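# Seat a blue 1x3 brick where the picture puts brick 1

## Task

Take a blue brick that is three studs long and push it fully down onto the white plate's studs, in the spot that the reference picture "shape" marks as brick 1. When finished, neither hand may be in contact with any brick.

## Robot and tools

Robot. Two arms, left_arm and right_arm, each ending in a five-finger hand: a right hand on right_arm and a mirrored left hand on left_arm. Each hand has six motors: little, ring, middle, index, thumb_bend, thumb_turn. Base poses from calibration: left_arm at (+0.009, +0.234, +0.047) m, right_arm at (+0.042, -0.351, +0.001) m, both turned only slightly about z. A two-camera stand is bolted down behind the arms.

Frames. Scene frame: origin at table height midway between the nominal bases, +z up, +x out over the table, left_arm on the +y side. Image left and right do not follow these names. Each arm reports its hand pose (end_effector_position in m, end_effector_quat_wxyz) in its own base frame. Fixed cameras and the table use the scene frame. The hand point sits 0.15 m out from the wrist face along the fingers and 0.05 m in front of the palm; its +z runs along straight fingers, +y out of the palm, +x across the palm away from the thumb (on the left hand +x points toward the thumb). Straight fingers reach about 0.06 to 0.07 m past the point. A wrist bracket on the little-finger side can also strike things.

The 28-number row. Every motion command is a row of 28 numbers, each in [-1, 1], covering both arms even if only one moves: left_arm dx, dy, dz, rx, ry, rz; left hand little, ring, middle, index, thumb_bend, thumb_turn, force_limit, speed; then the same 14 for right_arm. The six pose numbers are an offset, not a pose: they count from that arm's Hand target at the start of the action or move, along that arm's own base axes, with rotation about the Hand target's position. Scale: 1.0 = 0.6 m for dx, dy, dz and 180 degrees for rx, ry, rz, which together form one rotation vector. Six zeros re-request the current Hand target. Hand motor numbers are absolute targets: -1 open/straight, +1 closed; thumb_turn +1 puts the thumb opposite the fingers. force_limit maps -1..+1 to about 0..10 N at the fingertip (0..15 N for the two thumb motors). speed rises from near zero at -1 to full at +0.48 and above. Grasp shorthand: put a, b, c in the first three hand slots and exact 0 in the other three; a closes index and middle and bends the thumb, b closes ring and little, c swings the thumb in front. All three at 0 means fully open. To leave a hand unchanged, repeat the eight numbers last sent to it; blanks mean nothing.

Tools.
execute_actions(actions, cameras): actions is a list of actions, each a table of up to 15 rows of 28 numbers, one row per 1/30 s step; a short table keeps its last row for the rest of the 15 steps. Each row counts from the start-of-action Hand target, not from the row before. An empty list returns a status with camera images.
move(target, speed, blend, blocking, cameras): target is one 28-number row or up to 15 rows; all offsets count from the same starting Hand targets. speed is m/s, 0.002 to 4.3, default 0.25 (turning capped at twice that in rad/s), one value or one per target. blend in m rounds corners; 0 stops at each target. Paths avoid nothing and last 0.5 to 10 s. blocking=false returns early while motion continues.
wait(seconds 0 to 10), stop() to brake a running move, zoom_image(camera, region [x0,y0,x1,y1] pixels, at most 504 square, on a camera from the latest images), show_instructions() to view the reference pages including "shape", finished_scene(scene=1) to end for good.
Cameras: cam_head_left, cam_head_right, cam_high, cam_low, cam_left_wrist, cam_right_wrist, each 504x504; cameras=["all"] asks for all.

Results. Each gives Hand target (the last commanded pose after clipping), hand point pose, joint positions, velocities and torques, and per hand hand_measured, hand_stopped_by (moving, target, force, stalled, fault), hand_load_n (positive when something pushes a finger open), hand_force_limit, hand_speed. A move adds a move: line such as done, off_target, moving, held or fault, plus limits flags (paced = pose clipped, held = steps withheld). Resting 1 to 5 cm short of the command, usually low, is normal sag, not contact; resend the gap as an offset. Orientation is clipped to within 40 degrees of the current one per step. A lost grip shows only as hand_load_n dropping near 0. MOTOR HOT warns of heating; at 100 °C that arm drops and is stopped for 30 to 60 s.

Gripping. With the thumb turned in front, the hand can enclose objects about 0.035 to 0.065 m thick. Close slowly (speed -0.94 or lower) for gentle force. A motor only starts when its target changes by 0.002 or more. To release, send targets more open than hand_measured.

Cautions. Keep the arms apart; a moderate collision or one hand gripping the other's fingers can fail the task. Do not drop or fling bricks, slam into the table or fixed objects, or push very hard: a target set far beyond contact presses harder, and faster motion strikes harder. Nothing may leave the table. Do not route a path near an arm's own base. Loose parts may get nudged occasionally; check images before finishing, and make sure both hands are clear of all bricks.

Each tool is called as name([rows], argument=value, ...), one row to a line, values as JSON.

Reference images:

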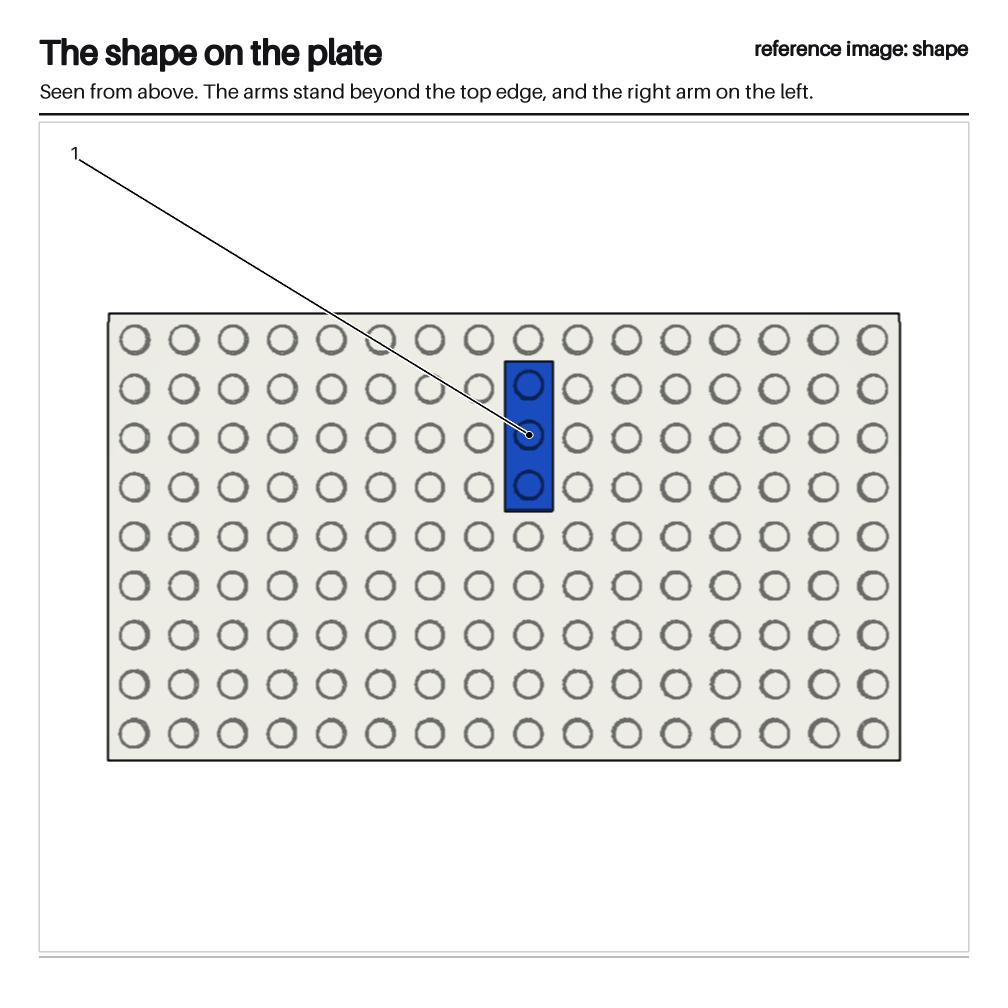

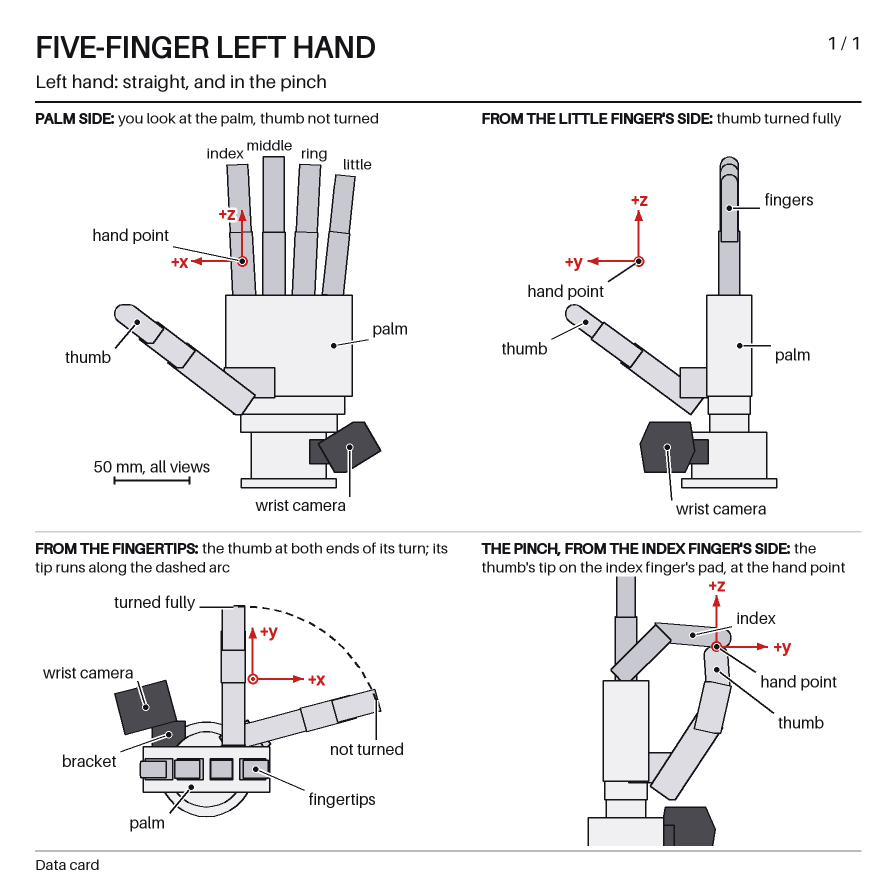

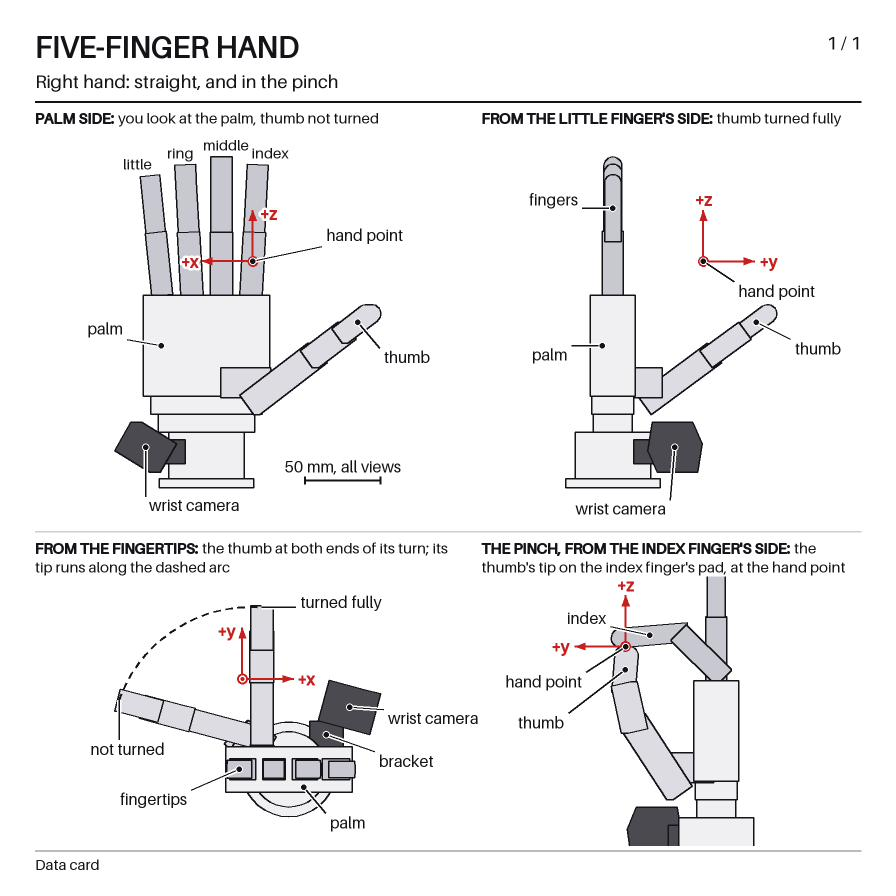

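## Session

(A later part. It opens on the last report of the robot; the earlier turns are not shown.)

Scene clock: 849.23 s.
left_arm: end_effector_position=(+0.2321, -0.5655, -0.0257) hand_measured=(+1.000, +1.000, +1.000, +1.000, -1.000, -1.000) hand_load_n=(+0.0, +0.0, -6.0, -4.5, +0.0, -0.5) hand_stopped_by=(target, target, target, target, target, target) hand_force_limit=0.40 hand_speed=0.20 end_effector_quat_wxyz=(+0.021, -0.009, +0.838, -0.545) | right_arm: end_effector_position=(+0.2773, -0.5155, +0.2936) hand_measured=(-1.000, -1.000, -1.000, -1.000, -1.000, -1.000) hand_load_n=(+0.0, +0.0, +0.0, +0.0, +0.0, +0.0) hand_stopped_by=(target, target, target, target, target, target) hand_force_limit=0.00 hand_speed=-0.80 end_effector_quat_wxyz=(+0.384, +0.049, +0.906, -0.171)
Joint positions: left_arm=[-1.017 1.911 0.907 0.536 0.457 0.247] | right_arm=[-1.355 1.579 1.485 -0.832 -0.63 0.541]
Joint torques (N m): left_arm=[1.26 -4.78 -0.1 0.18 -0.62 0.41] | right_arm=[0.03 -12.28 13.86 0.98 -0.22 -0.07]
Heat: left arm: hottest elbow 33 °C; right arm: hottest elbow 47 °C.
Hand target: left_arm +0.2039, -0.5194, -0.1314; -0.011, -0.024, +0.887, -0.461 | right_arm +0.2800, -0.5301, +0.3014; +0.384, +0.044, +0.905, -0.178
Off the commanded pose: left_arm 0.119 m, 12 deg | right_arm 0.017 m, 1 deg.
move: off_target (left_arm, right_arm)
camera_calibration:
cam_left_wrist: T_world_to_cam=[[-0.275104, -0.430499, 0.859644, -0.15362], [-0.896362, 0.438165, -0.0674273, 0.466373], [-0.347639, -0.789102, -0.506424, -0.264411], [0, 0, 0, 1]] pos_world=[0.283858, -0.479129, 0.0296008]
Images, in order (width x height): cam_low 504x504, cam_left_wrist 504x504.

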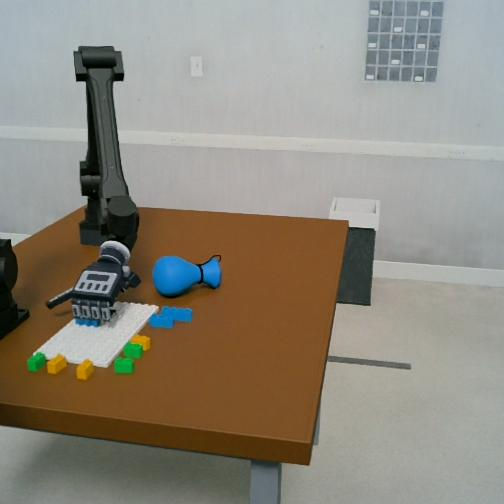

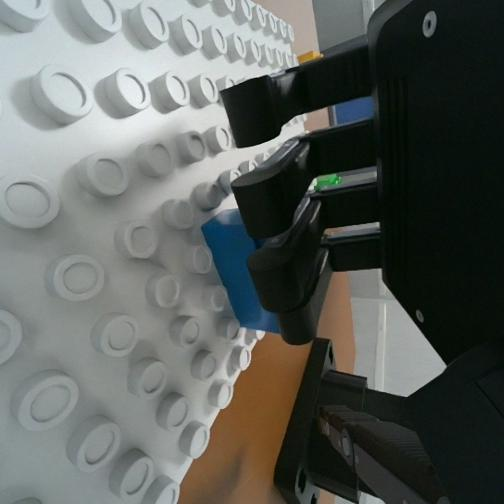

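move(target=[-0.0092,0.0233,-0.03,0.008,0.003,0,1.0,1.0,1.0,1.0,-1.0,-1.0,0.4,0.2,0,0,0,0,0,0,-1,-1,-1,-1,-1,-1,0.0,-0.8], speed=0.05, cameras=["cam_low","cam_left_wrist"])

zoom_image(camera="cam_low", region=[70, 300, 106, 336])

zoom_image(camera="cam_left_wrist", region=[180, 200, 290, 345])

Scene clock: 851.23 s.
left_arm: end_effector_position=(+0.2318, -0.5623, -0.0285) hand_measured=(+1.000, +1.000, +1.000, +1.000, -1.000, -1.000) hand_load_n=(+0.0, +0.0, -3.0, -6.0, +0.0, -0.5) hand_stopped_by=(target, target, target, target, target, target) hand_force_limit=0.40 hand_speed=0.20 end_effector_quat_wxyz=(+0.027, -0.006, +0.837, -0.546) | right_arm: end_effector_position=(+0.2773, -0.5155, +0.2936) hand_measured=(-1.000, -1.000, -1.000, -1.000, -1.000, -1.000) hand_load_n=(+0.0, +0.0, +0.0, +0.0, +0.0, +0.0) hand_stopped_by=(target, target, target, target, target, target) hand_force_limit=0.00 hand_speed=-0.80 end_effector_quat_wxyz=(+0.384, +0.049, +0.906, -0.171)
Joint positions: left_arm=[-1.017 1.913 0.893 0.558 0.452 0.256] | right_arm=[-1.355 1.579 1.485 -0.832 -0.63 0.541]
Joint torques (N m): left_arm=[1.14 -4.31 -1.07 -0.1 -0.46 0.4] | right_arm=[0.03 -12.22 13.83 1.01 -0.23 -0.08]
Heat: left arm: hottest elbow 33 °C; right arm: hottest elbow 47 °C.
Hand target: left_arm +0.1983, -0.5054, -0.1495; -0.015, -0.026, +0.893, -0.449 | right_arm +0.2800, -0.5301, +0.3014; +0.384, +0.044, +0.905, -0.178
Off the commanded pose: left_arm 0.138 m, 14 deg | right_arm 0.017 m, 1 deg.
move: off_target (left_arm, right_arm)
camera_calibration:
cam_left_wrist: T_world_to_cam=[[-0.285648, -0.427844, 0.857528, -0.146126], [-0.896004, 0.436669, -0.0805979, 0.463179], [-0.339973, -0.791372, -0.508084, -0.266563], [0, 0, 0, 1]] pos_world=[0.282646, -0.475725, 0.0272019]
Images, in order (width x height): cam_low 504x504, cam_left_wrist 504x504.

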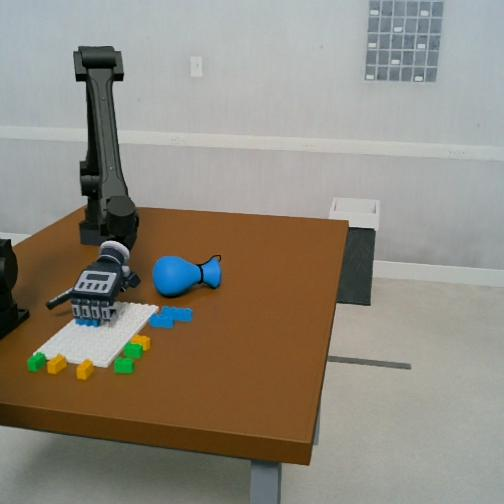

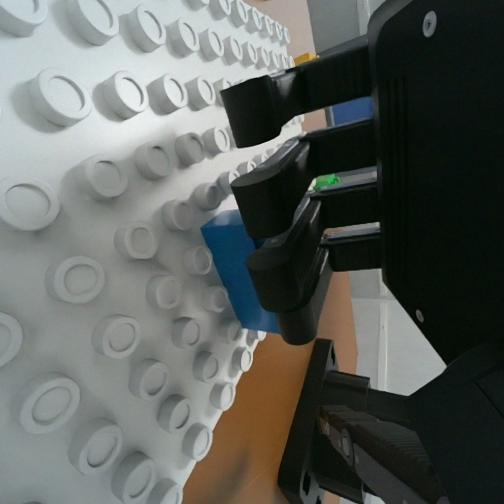

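Scaled by 14.000 from the camera's 504x504 image, which has a finer 720x720 frame.

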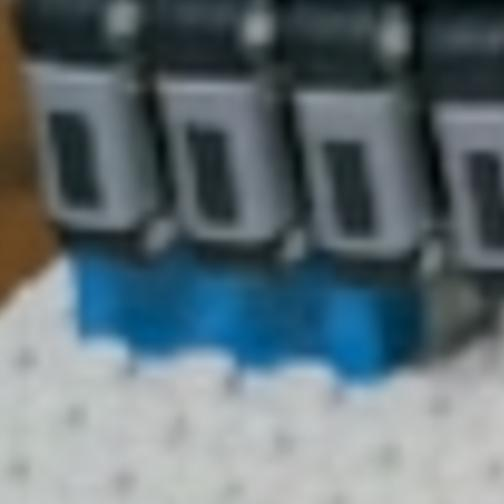

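Scaled by 3.476 from the camera's 504x504 image, which has a finer 720x720 frame.

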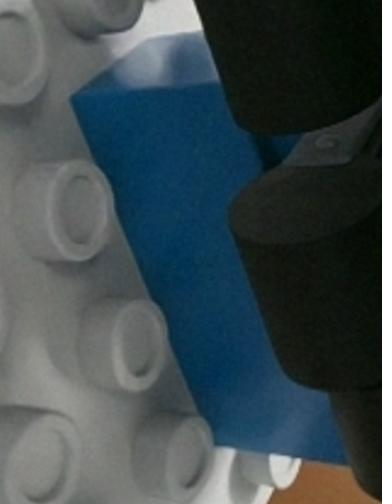

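move(target=[-0.0093,0.0237,-0.0712,0.0252,0.0099,0,1.0,1.0,1.0,1.0,-1.0,-1.0,0.4,0.2,0,0,0,0,0,0,-1,-1,-1,-1,-1,-1,0.0,-0.8], speed=0.05, cameras=["cam_low","cam_left_wrist"])

zoom_image(camera="cam_low", region=[70, 300, 106, 336])

zoom_image(camera="cam_left_wrist", region=[180, 200, 290, 345])

Scene clock: 854.90 s.
left_arm: end_effector_position=(+0.2301, -0.5591, -0.0339) hand_measured=(+1.000, +1.000, +1.000, +1.000, -1.000, -1.000) hand_load_n=(+0.0, +0.0, -5.5, -9.0, +0.0, +0.0) hand_stopped_by=(target, target, target, target, target, target) hand_force_limit=0.40 hand_speed=0.20 end_effector_quat_wxyz=(+0.026, -0.006, +0.840, -0.542) | right_arm: end_effector_position=(+0.2773, -0.5155, +0.2936) hand_measured=(-1.000, -1.000, -1.000, -1.000, -1.000, -1.000) hand_load_n=(+0.0, +0.0, +0.0, +0.0, +0.5, +0.0) hand_stopped_by=(target, target, target, target, target, target) hand_force_limit=0.00 hand_speed=-0.80 end_effector_quat_wxyz=(+0.384, +0.049, +0.906, -0.171)
Joint positions: left_arm=[-1.017 1.918 0.887 0.558 0.451 0.26] | right_arm=[-1.355 1.579 1.485 -0.832 -0.63 0.541]
Joint torques (N m): left_arm=[1.32 -0.44 -1.16 -1.52 -0.71 0.49] | right_arm=[0.09 -12.34 13.83 0.99 -0.21 -0.08]
Heat: left arm: hottest elbow 33 °C; right arm: hottest elbow 47 °C.
Hand target: left_arm +0.1928, -0.4912, -0.1922; -0.028, -0.034, +0.910, -0.413 | right_arm +0.2800, -0.5301, +0.3014; +0.384, +0.044, +0.905, -0.178
Off the commanded pose: left_arm 0.176 m, 18 deg | right_arm 0.017 m, 1 deg.
move: off_target (left_arm, right_arm)
camera_calibration:
cam_left_wrist: T_world_to_cam=[[-0.284267, -0.435867, 0.853939, -0.145489], [-0.895663, 0.438475, -0.0743505, 0.461034], [-0.342024, -0.785977, -0.515034, -0.264092], [0, 0, 0, 1]] pos_world=[0.281248, -0.473135, 0.0225005]
Images, in order (width x height): cam_low 504x504, cam_left_wrist 504x504.

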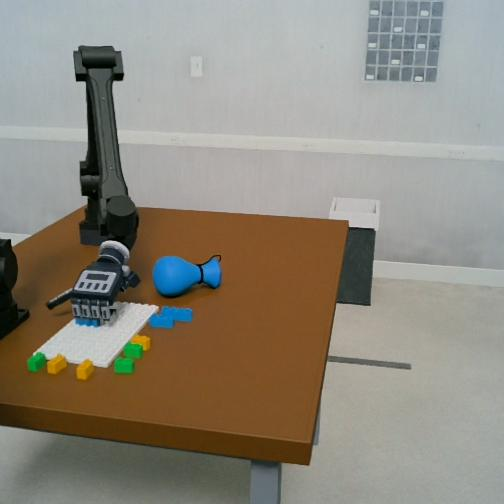

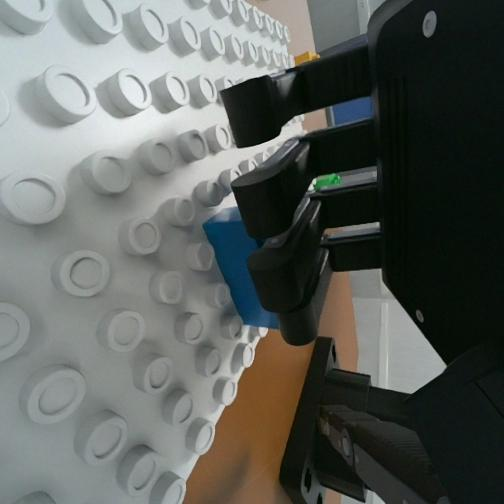

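Scaled by 14.000 from the camera's 504x504 image, which has a finer 720x720 frame.

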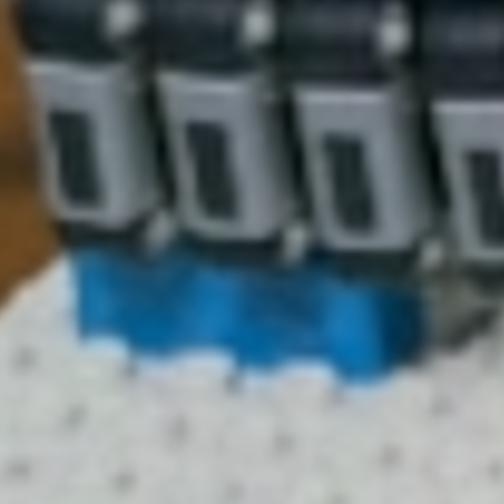

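Scaled by 3.476 from the camera's 504x504 image, which has a finer 720x720 frame.

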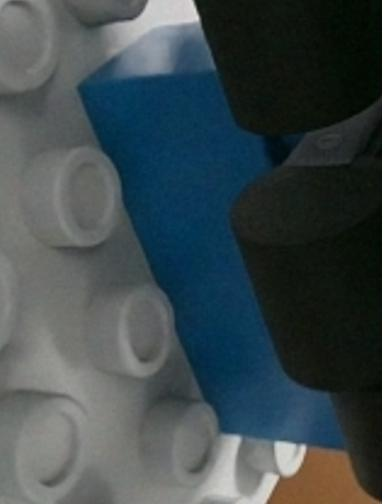

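move(target=[0.0134,-0.0339,0.092,-0.034,-0.0134,0,1.0,1.0,1.0,1.0,-1.0,-1.0,0.4,0.2,0,0,0,0,0,0,-1,-1,-1,-1,-1,-1,0.0,-0.8], speed=0.06)

Scene clock: 861.53 s.
left_arm: end_effector_position=(+0.2314, -0.5608, -0.0278) hand_measured=(+1.000, +1.000, +1.000, +1.000, -1.000, -1.000) hand_load_n=(+0.0, +0.0, -1.5, -7.5, +0.0, +0.0) hand_stopped_by=(target, target, target, target, target, target) hand_force_limit=0.40 hand_speed=0.20 end_effector_quat_wxyz=(+0.030, -0.003, +0.836, -0.548) | right_arm: end_effector_position=(+0.2773, -0.5155, +0.2936) hand_measured=(-1.000, -1.000, -1.000, -1.000, -1.000, -1.000) hand_load_n=(+0.0, +0.0, +0.0, +0.0, +0.0, +0.0) hand_stopped_by=(target, target, target, target, target, target) hand_force_limit=0.00 hand_speed=-0.80 end_effector_quat_wxyz=(+0.384, +0.049, +0.906, -0.171)
Joint positions: left_arm=[-1.017 1.909 0.885 0.568 0.451 0.263] | right_arm=[-1.355 1.579 1.485 -0.832 -0.63 0.541]
Joint torques (N m): left_arm=[1.08 -4.07 -0.43 0.25 -0.38 0.3] | right_arm=[-0.09 -12.28 13.82 0.98 -0.2 -0.07]
Heat: left arm: hottest elbow 33 °C; right arm: hottest elbow 48 °C.
Hand target: left_arm +0.2008, -0.5116, -0.1370; -0.010, -0.023, +0.887, -0.462 | right_arm +0.2800, -0.5301, +0.3014; +0.384, +0.044, +0.905, -0.178
Off the commanded pose: left_arm 0.124 m, 13 deg | right_arm 0.017 m, 1 deg.
move: off_target (left_arm, right_arm)

move(target=[0.0213,-0.0543,0.055,-0.025,-0.01,0,1.0,1.0,1.0,1.0,-1.0,-1.0,0.4,0.2,0,0,0,0,0,0,-1,-1,-1,-1,-1,-1,0.0,-0.8], speed=0.06, cameras=["cam_low","cam_left_wrist"])

zoom_image(camera="cam_left_wrist", region=[180, 200, 290, 345])

Scene clock: 863.53 s.
left_arm: end_effector_position=(+0.2328, -0.5649, -0.0240) hand_measured=(+1.000, +1.000, +1.000, +1.000, -1.000, -1.000) hand_load_n=(+0.0, +0.0, -2.5, -8.5, +0.0, +0.0) hand_stopped_by=(target, target, target, target, target, target) hand_force_limit=0.40 hand_speed=0.20 end_effector_quat_wxyz=(+0.031, -0.002, +0.832, -0.554) | right_arm: end_effector_position=(+0.2773, -0.5155, +0.2936) hand_measured=(-1.000, -1.000, -1.000, -1.000, -1.000, -1.000) hand_load_n=(+0.0, +0.0, +0.0, +0.0, +0.0, -0.5) hand_stopped_by=(target, target, target, target, target, target) hand_force_limit=0.00 hand_speed=-0.80 end_effector_quat_wxyz=(+0.384, +0.049, +0.906, -0.171)
Joint positions: left_arm=[-1.017 1.911 0.891 0.579 0.455 0.257] | right_arm=[-1.355 1.579 1.485 -0.832 -0.63 0.541]
Joint torques (N m): left_arm=[1.14 -5.13 2.97 0.87 -0.52 0.21] | right_arm=[0.15 -12.22 13.87 0.96 -0.22 -0.07]
Heat: left arm: hottest elbow 33 °C; right arm: hottest elbow 48 °C.
Hand target: left_arm +0.2135, -0.5441, -0.1041; +0.003, -0.016, +0.868, -0.496 | right_arm +0.2800, -0.5301, +0.3014; +0.384, +0.044, +0.905, -0.178
Off the commanded pose: left_arm 0.085 m, 9 deg | right_arm 0.017 m, 1 deg.
move: off_target (left_arm, right_arm)
camera_calibration:
cam_left_wrist: T_world_to_cam=[[-0.297105, -0.410287, 0.862202, -0.138092], [-0.893349, 0.438258, -0.0992889, 0.465515], [-0.33713, -0.799747, -0.496738, -0.271128], [0, 0, 0, 1]] pos_world=[0.283434, -0.477506, 0.0306046]
Images, in order (width x height): cam_low 504x504, cam_left_wrist 504x504.

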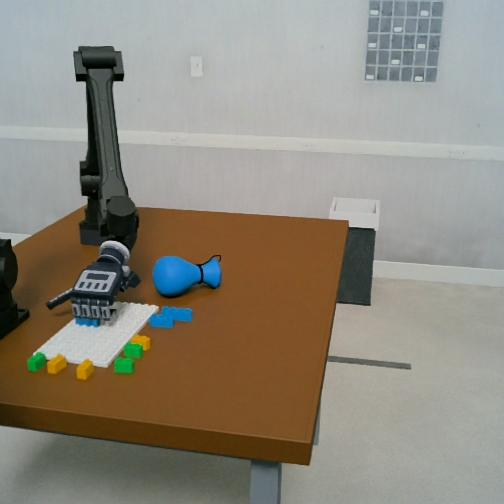

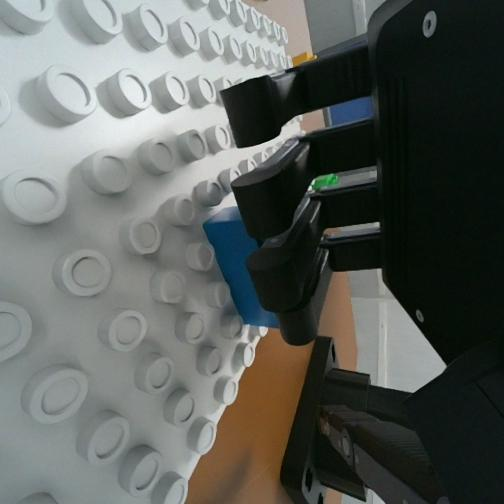

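Scaled by 3.476 from the camera's 504x504 image, which has a finer 720x720 frame.

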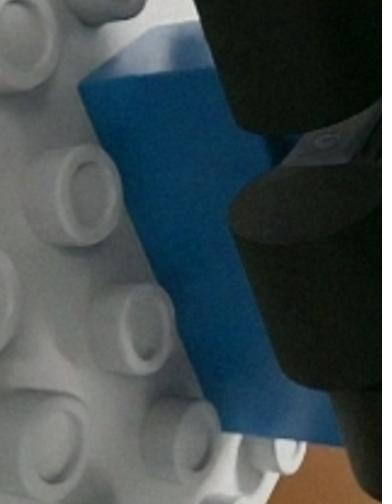

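move(target=[0.0113,-0.0288,0.119,-0.0385,-0.0151,0,1.0,1.0,1.0,1.0,-1.0,-1.0,0.4,0.2,0,0,0,0,0,0,-1,-1,-1,-1,-1,-1,0.0,-0.8], speed=0.06)

Scene clock: 865.50 s.
left_arm: end_effector_position=(+0.2341, -0.5668, -0.0186) hand_measured=(+1.000, +1.000, +1.000, +1.000, -1.000, -1.000) hand_load_n=(+0.0, +0.0, +0.0, -1.5, +0.0, -0.5) hand_stopped_by=(target, target, target, target, target, target) hand_force_limit=0.40 hand_speed=0.20 end_effector_quat_wxyz=(+0.034, -0.001, +0.828, -0.559) | right_arm: end_effector_position=(+0.2773, -0.5155, +0.2936) hand_measured=(-1.000, -1.000, -1.000, -1.000, -1.000, -1.000) hand_load_n=(+0.0, +0.0, +0.0, +0.0, +0.0, +0.0) hand_stopped_by=(target, target, target, target, target, target) hand_force_limit=0.00 hand_speed=-0.80 end_effector_quat_wxyz=(+0.384, +0.049, +0.906, -0.171)
Joint positions: left_arm=[-1.017 1.904 0.891 0.587 0.454 0.256] | right_arm=[-1.355 1.579 1.485 -0.832 -0.63 0.541]
Joint torques (N m): left_arm=[0.26 -12.34 3.11 1.98 -0.14 -0.01] | right_arm=[-0.03 -12.34 13.86 0.98 -0.2 -0.07]
Heat: left arm: hottest elbow 33 °C; right arm: hottest elbow 48 °C.
Hand target: left_arm +0.2203, -0.5613, -0.0327; +0.022, -0.004, +0.836, -0.548 | right_arm +0.2800, -0.5301, +0.3014; +0.384, +0.044, +0.905, -0.178
Off the commanded pose: left_arm 0.020 m, 2 deg | right_arm 0.017 m, 1 deg.
move: off_target (left_arm, right_arm)

move(target=[0.0044,-0.0112,0.11,-0.02,-0.008,0,1.0,1.0,1.0,1.0,-1.0,-1.0,0.4,0.2,0,0,0,0,0,0,-1,-1,-1,-1,-1,-1,0.0,-0.8], speed=0.08, cameras=["cam_low","cam_left_wrist"])

zoom_image(camera="cam_low", region=[70, 300, 106, 336])

zoom_image(camera="cam_left_wrist", region=[110, 180, 230, 300])

Scene clock: 871.10 s.
left_arm: end_effector_position=(+0.2326, -0.5649, +0.0297) hand_measured=(+1.000, +1.000, +1.000, +1.000, -1.000, -1.000) hand_load_n=(+0.0, +0.0, -0.5, +0.0, -0.5, +0.0) hand_stopped_by=(target, target, target, target, target, target) hand_force_limit=0.40 hand_speed=0.20 end_effector_quat_wxyz=(+0.042, +0.003, +0.817, -0.575) | right_arm: end_effector_position=(+0.2773, -0.5155, +0.2936) hand_measured=(-1.000, -1.000, -1.000, -1.000, -1.000, -1.000) hand_load_n=(+0.0, +0.0, +0.0, +0.0, +0.0, +0.0) hand_stopped_by=(target, target, target, target, target, target) hand_force_limit=0.00 hand_speed=-0.80 end_effector_quat_wxyz=(+0.384, +0.049, +0.906, -0.171)
Joint positions: left_arm=[-1.017 1.792 0.873 0.537 0.454 0.251] | right_arm=[-1.355 1.579 1.485 -0.832 -0.63 0.541]
Joint torques (N m): left_arm=[0.67 -13.45 5.07 1.55 0.08 -0.06] | right_arm=[0.03 -12.34 13.86 0.98 -0.24 -0.1]
Heat: left arm: hottest elbow 33 °C; right arm: hottest elbow 48 °C.
Hand target: left_arm +0.2230, -0.5681, +0.0333; +0.033, +0.002, +0.818, -0.574 | right_arm +0.2800, -0.5301, +0.3014; +0.384, +0.044, +0.905, -0.178
Off the commanded pose: left_arm 0.011 m, 1 deg | right_arm 0.017 m, 1 deg.
move: off_target (left_arm, right_arm)
camera_calibration:
cam_left_wrist: T_world_to_cam=[[-0.317848, -0.368071, 0.873783, -0.156102], [-0.891682, 0.429308, -0.143518, 0.46643], [-0.322297, -0.824753, -0.464658, -0.263057], [0, 0, 0, 1]] pos_world=[0.281508, -0.474656, 0.0811092]
Images, in order (width x height): cam_low 504x504, cam_left_wrist 504x504.

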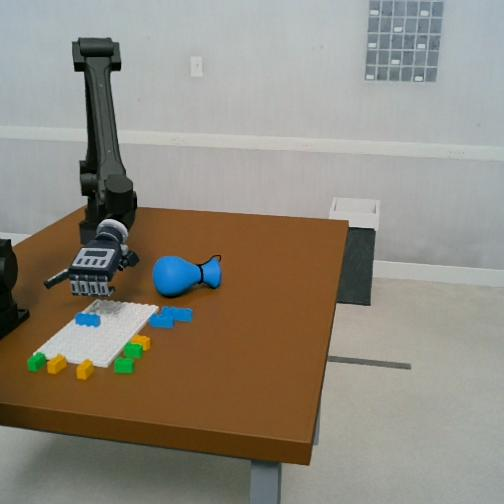

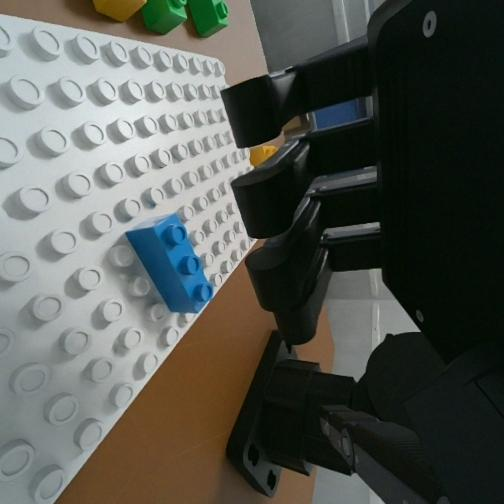

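Scaled by 14.000 from the camera's 504x504 image, which has a finer 720x720 frame.

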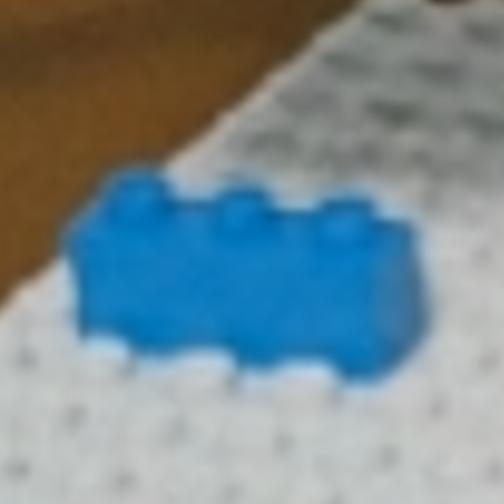

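Scaled by 4.200 from the camera's 504x504 image, which has a finer 720x720 frame.

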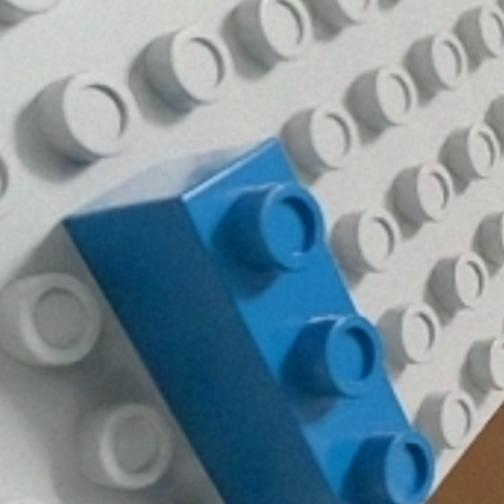

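move(target=[0.003,0.004,-0.028,0.0038,0.0158,-0.0008,1.0,1.0,1.0,1.0,-1.0,-1.0,0.4,0.2,0,0,0,0,0,0,-1,-1,-1,-1,-1,-1,0.0,-0.8], speed=0.08)

Scene clock: 882.10 s.
left_arm: end_effector_position=(+0.2250, -0.5645, +0.0257) hand_measured=(+1.000, +1.000, +1.000, +1.000, -1.000, -1.000) hand_load_n=(+0.0, +0.5, +0.0, +0.0, +0.0, +0.0) hand_stopped_by=(target, target, target, target, target, target) hand_force_limit=0.40 hand_speed=0.20 end_effector_quat_wxyz=(+0.021, -0.003, +0.818, -0.574) | right_arm: end_effector_position=(+0.2773, -0.5155, +0.2936) hand_measured=(-1.000, -1.000, -1.000, -1.000, -1.000, -1.000) hand_load_n=(+0.0, +0.0, +0.0, +0.0, +0.0, -0.5) hand_stopped_by=(target, target, target, target, target, target) hand_force_limit=0.00 hand_speed=-0.80 end_effector_quat_wxyz=(+0.384, +0.049, +0.906, -0.171)
Joint positions: left_arm=[-1.017 1.802 0.873 0.536 0.481 0.222] | right_arm=[-1.355 1.579 1.485 -0.832 -0.63 0.541]
Joint torques (N m): left_arm=[1.32 -11.58 5.49 1.92 0.25 -0.04] | right_arm=[-0.03 -12.22 13.89 0.98 -0.21 -0.1]
Heat: left arm: hottest elbow 33 °C; right arm: hottest elbow 48 °C.
Hand target: left_arm +0.2248, -0.5657, +0.0166; +0.012, -0.011, +0.822, -0.569 | right_arm +0.2800, -0.5301, +0.3014; +0.384, +0.044, +0.905, -0.178
Off the commanded pose: left_arm 0.009 m, 2 deg | right_arm 0.017 m, 1 deg.
move: off_target (right_arm)

move(target=[0.002,0.003,-0.057,0,0,0,1.0,1.0,1.0,1.0,-1.0,-1.0,0.4,0.2,0,0,0,0,0,0,-1,-1,-1,-1,-1,-1,0.0,-0.8], speed=0.06, cameras=["cam_low","cam_left_wrist"])

zoom_image(camera="cam_low", region=[66, 292, 108, 334])

zoom_image(camera="cam_left_wrist", region=[150, 180, 290, 320])

Scene clock: 884.57 s.
left_arm: end_effector_position=(+0.2241, -0.5645, -0.0098) hand_measured=(+1.000, +1.000, +1.000, +1.000, -1.000, -1.000) hand_load_n=(+0.0, +0.0, +0.0, +0.0, +0.0, -0.5) hand_stopped_by=(target, target, target, target, target, target) hand_force_limit=0.40 hand_speed=0.20 end_effector_quat_wxyz=(+0.015, -0.004, +0.822, -0.569) | right_arm: end_effector_position=(+0.2773, -0.5155, +0.2936) hand_measured=(-1.000, -1.000, -1.000, -1.000, -1.000, -1.000) hand_load_n=(+0.0, -0.5, +0.0, +0.0, +0.0, +0.0) hand_stopped_by=(target, target, target, target, target, target) hand_force_limit=0.00 hand_speed=-0.80 end_effector_quat_wxyz=(+0.384, +0.049, +0.906, -0.171)
Joint positions: left_arm=[-1.017 1.886 0.873 0.603 0.485 0.222] | right_arm=[-1.355 1.579 1.485 -0.832 -0.63 0.541]
Joint torques (N m): left_arm=[2.02 -11.16 4.45 2.92 0.2 -0.06] | right_arm=[-0.03 -12.1 13.87 1.03 -0.22 -0.08]
Heat: left arm: hottest elbow 33 °C; right arm: hottest elbow 48 °C.
Hand target: left_arm +0.2260, -0.5639, -0.0176; +0.012, -0.011, +0.822, -0.569 | right_arm +0.2800, -0.5301, +0.3014; +0.384, +0.044, +0.905, -0.178
Off the commanded pose: left_arm 0.008 m, 1 deg | right_arm 0.017 m, 1 deg.
move: off_target (right_arm)
camera_calibration:
cam_left_wrist: T_world_to_cam=[[-0.278801, -0.37633, 0.883541, -0.137379], [-0.88942, 0.448192, -0.0897558, 0.463723], [-0.362218, -0.810863, -0.459672, -0.26692], [0, 0, 0, 1]] pos_world=[0.27746, -0.475973, 0.0403064]
Images, in order (width x height): cam_low 504x504, cam_left_wrist 504x504.

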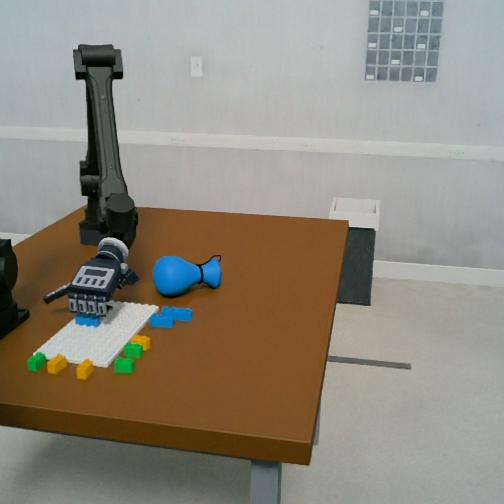

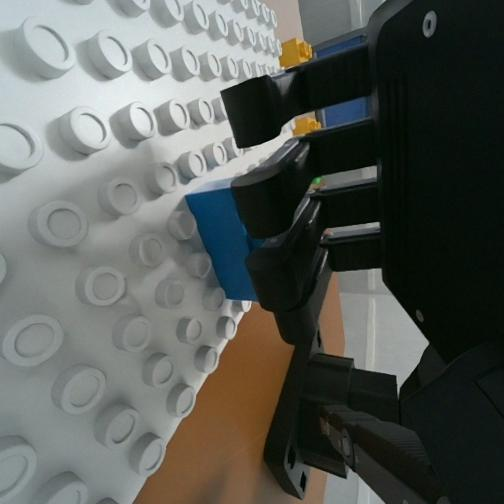

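Scaled by 12.000 from the camera's 504x504 image, which has a finer 720x720 frame.

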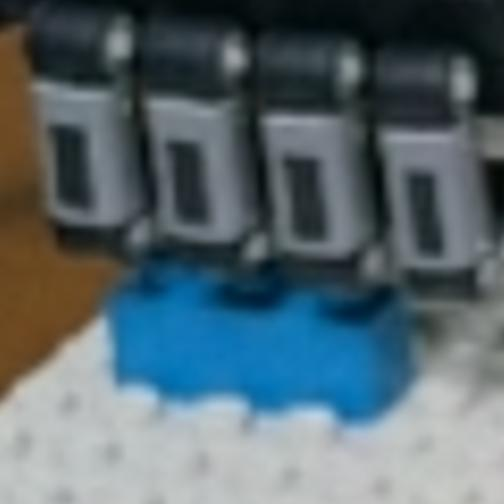

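Scaled by 3.600 from the camera's 504x504 image, which has a finer 720x720 frame.

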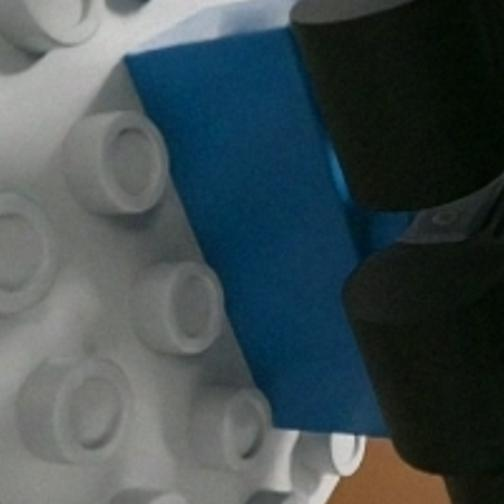

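move(target=[-0.001,0.003,-0.0212,0.0104,0.0041,0,1.0,1.0,1.0,1.0,-1.0,-1.0,0.4,0.2,0,0,0,0,0,0,-1,-1,-1,-1,-1,-1,0.0,-0.8], speed=0.04)

Scene clock: 885.90 s.
left_arm: end_effector_position=(+0.2233, -0.5631, -0.0164) hand_measured=(+1.000, +1.000, +1.000, +1.000, -1.000, -1.000) hand_load_n=(+0.5, -0.5, +0.0, +0.0, +0.0, -0.5) hand_stopped_by=(target, target, target, target, target, target) hand_force_limit=0.40 hand_speed=0.20 end_effector_quat_wxyz=(+0.013, -0.006, +0.825, -0.565) | right_arm: end_effector_position=(+0.2773, -0.5155, +0.2936) hand_measured=(-1.000, -1.000, -1.000, -1.000, -1.000, -1.000) hand_load_n=(+0.0, +0.0, +0.0, +0.0, +0.0, +0.0) hand_stopped_by=(target, target, target, target, target, target) hand_force_limit=0.00 hand_speed=-0.80 end_effector_quat_wxyz=(+0.384, +0.049, +0.906, -0.171)
Joint positions: left_arm=[-1.017 1.898 0.873 0.603 0.485 0.222] | right_arm=[-1.355 1.579 1.485 -0.832 -0.63 0.541]
Joint torques (N m): left_arm=[1.73 -11.34 4.92 1.77 0.09 0] | right_arm=[0.03 -12.4 13.91 0.99 -0.21 -0.08]
Heat: left arm: hottest elbow 33 °C; right arm: hottest elbow 48 °C.
Hand target: left_arm +0.2254, -0.5621, -0.0303; +0.006, -0.014, +0.831, -0.556 | right_arm +0.2800, -0.5301, +0.3014; +0.384, +0.044, +0.905, -0.178
Off the commanded pose: left_arm 0.014 m, 2 deg | right_arm 0.017 m, 1 deg.
move: off_target (left_arm, right_arm)

move(target=[-0.0083,0.0211,-0.088,0.0326,0.0128,0,1.0,1.0,1.0,1.0,-1.0,-1.0,0.4,0.2,0,0,0,0,0,0,-1,-1,-1,-1,-1,-1,0.0,-0.8], speed=0.05, cameras=["cam_low","cam_left_wrist"])

zoom_image(camera="cam_low", region=[66, 292, 108, 334])

zoom_image(camera="cam_left_wrist", region=[160, 180, 300, 320])

Scene clock: 888.20 s.
left_arm: end_effector_position=(+0.2259, -0.5674, -0.0203) hand_measured=(+1.000, +1.000, +1.000, +1.000, -1.000, -1.000) hand_load_n=(+0.0, -8.5, -1.0, +0.0, +0.0, -0.5) hand_stopped_by=(target, target, target, target, target, target) hand_force_limit=0.40 hand_speed=0.20 end_effector_quat_wxyz=(+0.011, -0.007, +0.827, -0.562) | right_arm: end_effector_position=(+0.2773, -0.5155, +0.2936) hand_measured=(-1.000, -1.000, -1.000, -1.000, -1.000, -1.000) hand_load_n=(+0.0, +0.0, +0.0, +0.0, -0.5, +0.0) hand_stopped_by=(target, target, target, target, target, target) hand_force_limit=0.00 hand_speed=-0.80 end_effector_quat_wxyz=(+0.384, +0.049, +0.906, -0.171)
Joint positions: left_arm=[-1.017 1.913 0.892 0.591 0.485 0.222] | right_arm=[-1.355 1.579 1.485 -0.832 -0.63 0.541]
Joint torques (N m): left_arm=[2.2 -6.95 4.03 0.44 -0.29 0.15] | right_arm=[0.15 -12.4 13.82 0.96 -0.22 -0.08]
Heat: left arm: hottest elbow 33 °C; right arm: hottest elbow 48 °C.
Hand target: left_arm +0.2204, -0.5494, -0.0832; -0.010, -0.025, +0.859, -0.512 | right_arm +0.2800, -0.5301, +0.3014; +0.384, +0.044, +0.905, -0.178
Off the commanded pose: left_arm 0.066 m, 7 deg | right_arm 0.017 m, 1 deg.
move: off_target (left_arm, right_arm)
camera_calibration:
cam_left_wrist: T_world_to_cam=[[-0.269566, -0.391182, 0.879949, -0.139375], [-0.8903, 0.4495, -0.0729115, 0.466991], [-0.367015, -0.803073, -0.469439, -0.268165], [0, 0, 0, 1]] pos_world=[0.279771, -0.47979, 0.0308043]
Images, in order (width x height): cam_low 504x504, cam_left_wrist 504x504.

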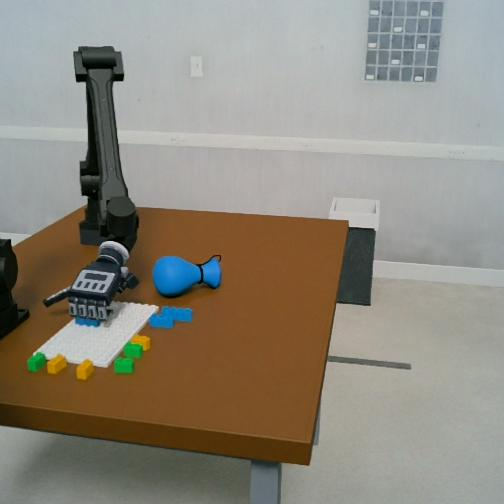

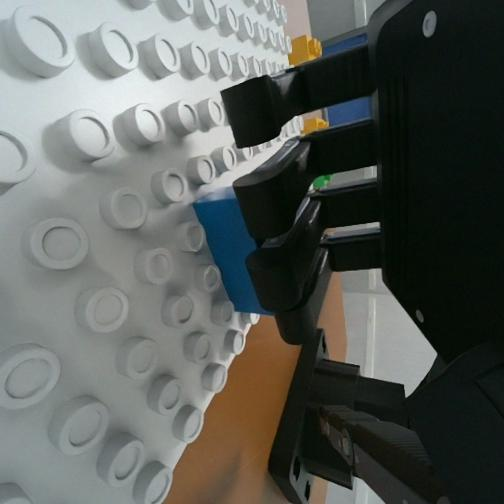

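Scaled by 12.000 from the camera's 504x504 image, which has a finer 720x720 frame.

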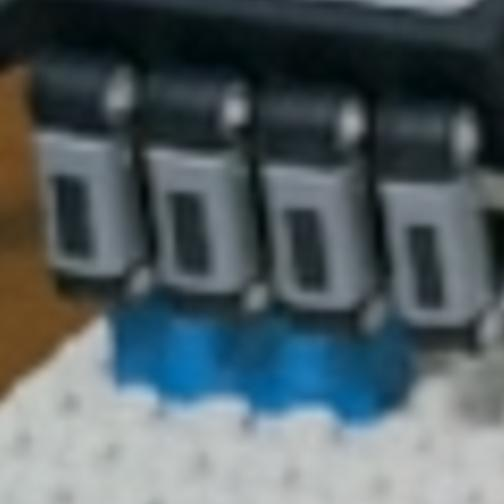

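Scaled by 3.600 from the camera's 504x504 image, which has a finer 720x720 frame.

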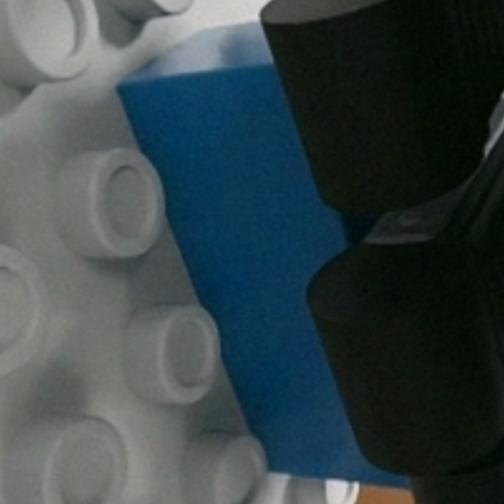

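move(target=[0.0165,-0.015,0.085,-0.031,-0.0175,0,1.0,1.0,1.0,1.0,-1.0,-1.0,0.4,0.2,0,0,0,0,0,0,-1,-1,-1,-1,-1,-1,0.0,-0.8], speed=0.06)

Scene clock: 890.33 s.
left_arm: end_effector_position=(+0.2261, -0.5680, -0.0179) hand_measured=(+1.000, +1.000, +1.000, +1.000, -1.000, -1.000) hand_load_n=(+0.0, -3.0, +0.0, +0.0, +0.0, -0.5) hand_stopped_by=(target, target, target, target, target, target) hand_force_limit=0.40 hand_speed=0.20 end_effector_quat_wxyz=(+0.011, -0.006, +0.826, -0.563) | right_arm: end_effector_position=(+0.2773, -0.5155, +0.2936) hand_measured=(-1.000, -1.000, -1.000, -1.000, -1.000, -1.000) hand_load_n=(+0.0, +0.0, +0.0, +0.0, +0.0, +0.0) hand_stopped_by=(target, target, target, target, target, target) hand_force_limit=0.00 hand_speed=-0.80 end_effector_quat_wxyz=(+0.384, +0.049, +0.906, -0.171)
Joint positions: left_arm=[-1.017 1.909 0.892 0.592 0.487 0.222] | right_arm=[-1.355 1.579 1.485 -0.832 -0.63 0.541]
Joint torques (N m): left_arm=[2.55 -12.1 3.59 2.21 0.05 0.18] | right_arm=[-0.03 -12.22 13.89 0.95 -0.21 -0.07]
Heat: left arm: hottest elbow 33 °C; right arm: hottest elbow 48 °C.
Hand target: left_arm +0.2302, -0.5583, -0.0323; +0.013, -0.010, +0.833, -0.553 | right_arm +0.2800, -0.5301, +0.3014; +0.384, +0.044, +0.905, -0.178
Off the commanded pose: left_arm 0.018 m, 1 deg | right_arm 0.017 m, 1 deg.
move: off_target (left_arm, right_arm)

move(target=[0.006,0.004,0.022,-0.006,-0.0065,0,1.0,1.0,1.0,1.0,-1.0,-1.0,0.4,0.2,0,0,0,0,0,0,-1,-1,-1,-1,-1,-1,0.0,-0.8], speed=0.06, cameras=["cam_low","cam_left_wrist"])

zoom_image(camera="cam_low", region=[66, 292, 108, 334])

zoom_image(camera="cam_left_wrist", region=[160, 180, 300, 320])

Scene clock: 892.20 s.
left_arm: end_effector_position=(+0.2257, -0.5640, -0.0166) hand_measured=(+1.000, +1.000, +1.000, +1.000, -1.000, -1.000) hand_load_n=(+0.0, -0.5, +0.0, +0.0, +0.0, -0.5) hand_stopped_by=(target, target, target, target, target, target) hand_force_limit=0.40 hand_speed=0.20 end_effector_quat_wxyz=(+0.014, -0.004, +0.826, -0.563) | right_arm: end_effector_position=(+0.2773, -0.5155, +0.2936) hand_measured=(-1.000, -1.000, -1.000, -1.000, -1.000, -1.000) hand_load_n=(+0.0, +0.0, +0.0, +0.0, +0.0, +0.0) hand_stopped_by=(target, target, target, target, target, target) hand_force_limit=0.00 hand_speed=-0.80 end_effector_quat_wxyz=(+0.384, +0.049, +0.906, -0.171)
Joint positions: left_arm=[-1.015 1.899 0.881 0.592 0.487 0.229] | right_arm=[-1.355 1.579 1.485 -0.832 -0.63 0.541]
Joint torques (N m): left_arm=[3.08 -13.68 3.38 2.32 0.15 0.22] | right_arm=[0.21 -12.34 13.85 0.99 -0.22 -0.08]
Heat: left arm: hottest elbow 33 °C; right arm: hottest elbow 48 °C.
Hand target: left_arm +0.2340, -0.5560, -0.0189; +0.021, -0.005, +0.827, -0.562 | right_arm +0.2800, -0.5301, +0.3014; +0.384, +0.044, +0.905, -0.178
Off the commanded pose: left_arm 0.012 m, 1 deg | right_arm 0.017 m, 1 deg.
move: off_target (left_arm, right_arm)
camera_calibration:
cam_left_wrist: T_world_to_cam=[[-0.277281, -0.388049, 0.878939, -0.137843], [-0.888898, 0.450816, -0.0813892, 0.465815], [-0.364657, -0.803855, -0.469939, -0.264849], [0, 0, 0, 1]] pos_world=[0.279262, -0.476387, 0.0346051]
Images, in order (width x height): cam_low 504x504, cam_left_wrist 504x504.

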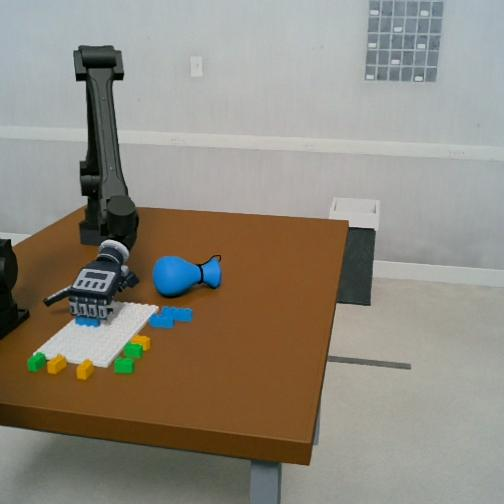

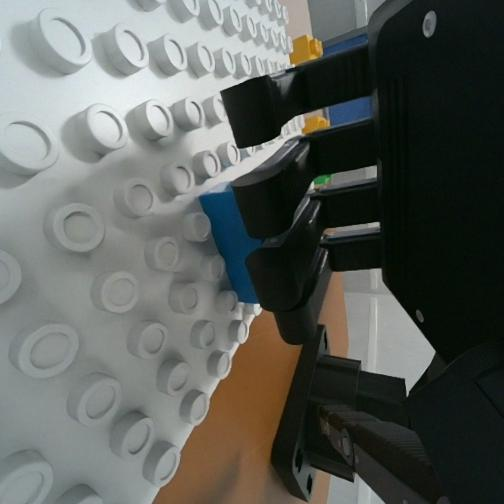

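Scaled by 12.000 from the camera's 504x504 image, which has a finer 720x720 frame.

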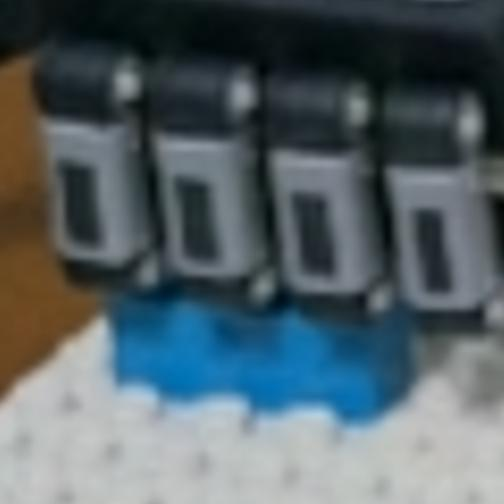

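Scaled by 3.600 from the camera's 504x504 image, which has a finer 720x720 frame.

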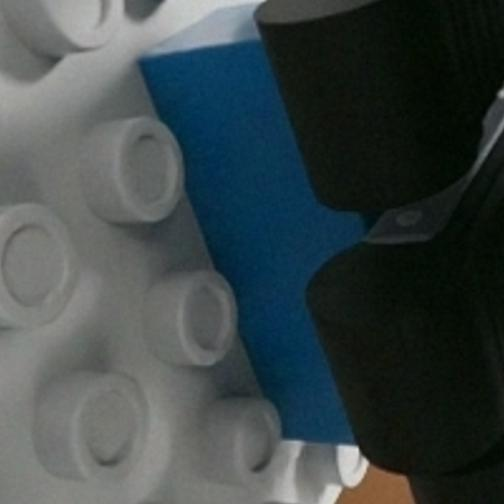

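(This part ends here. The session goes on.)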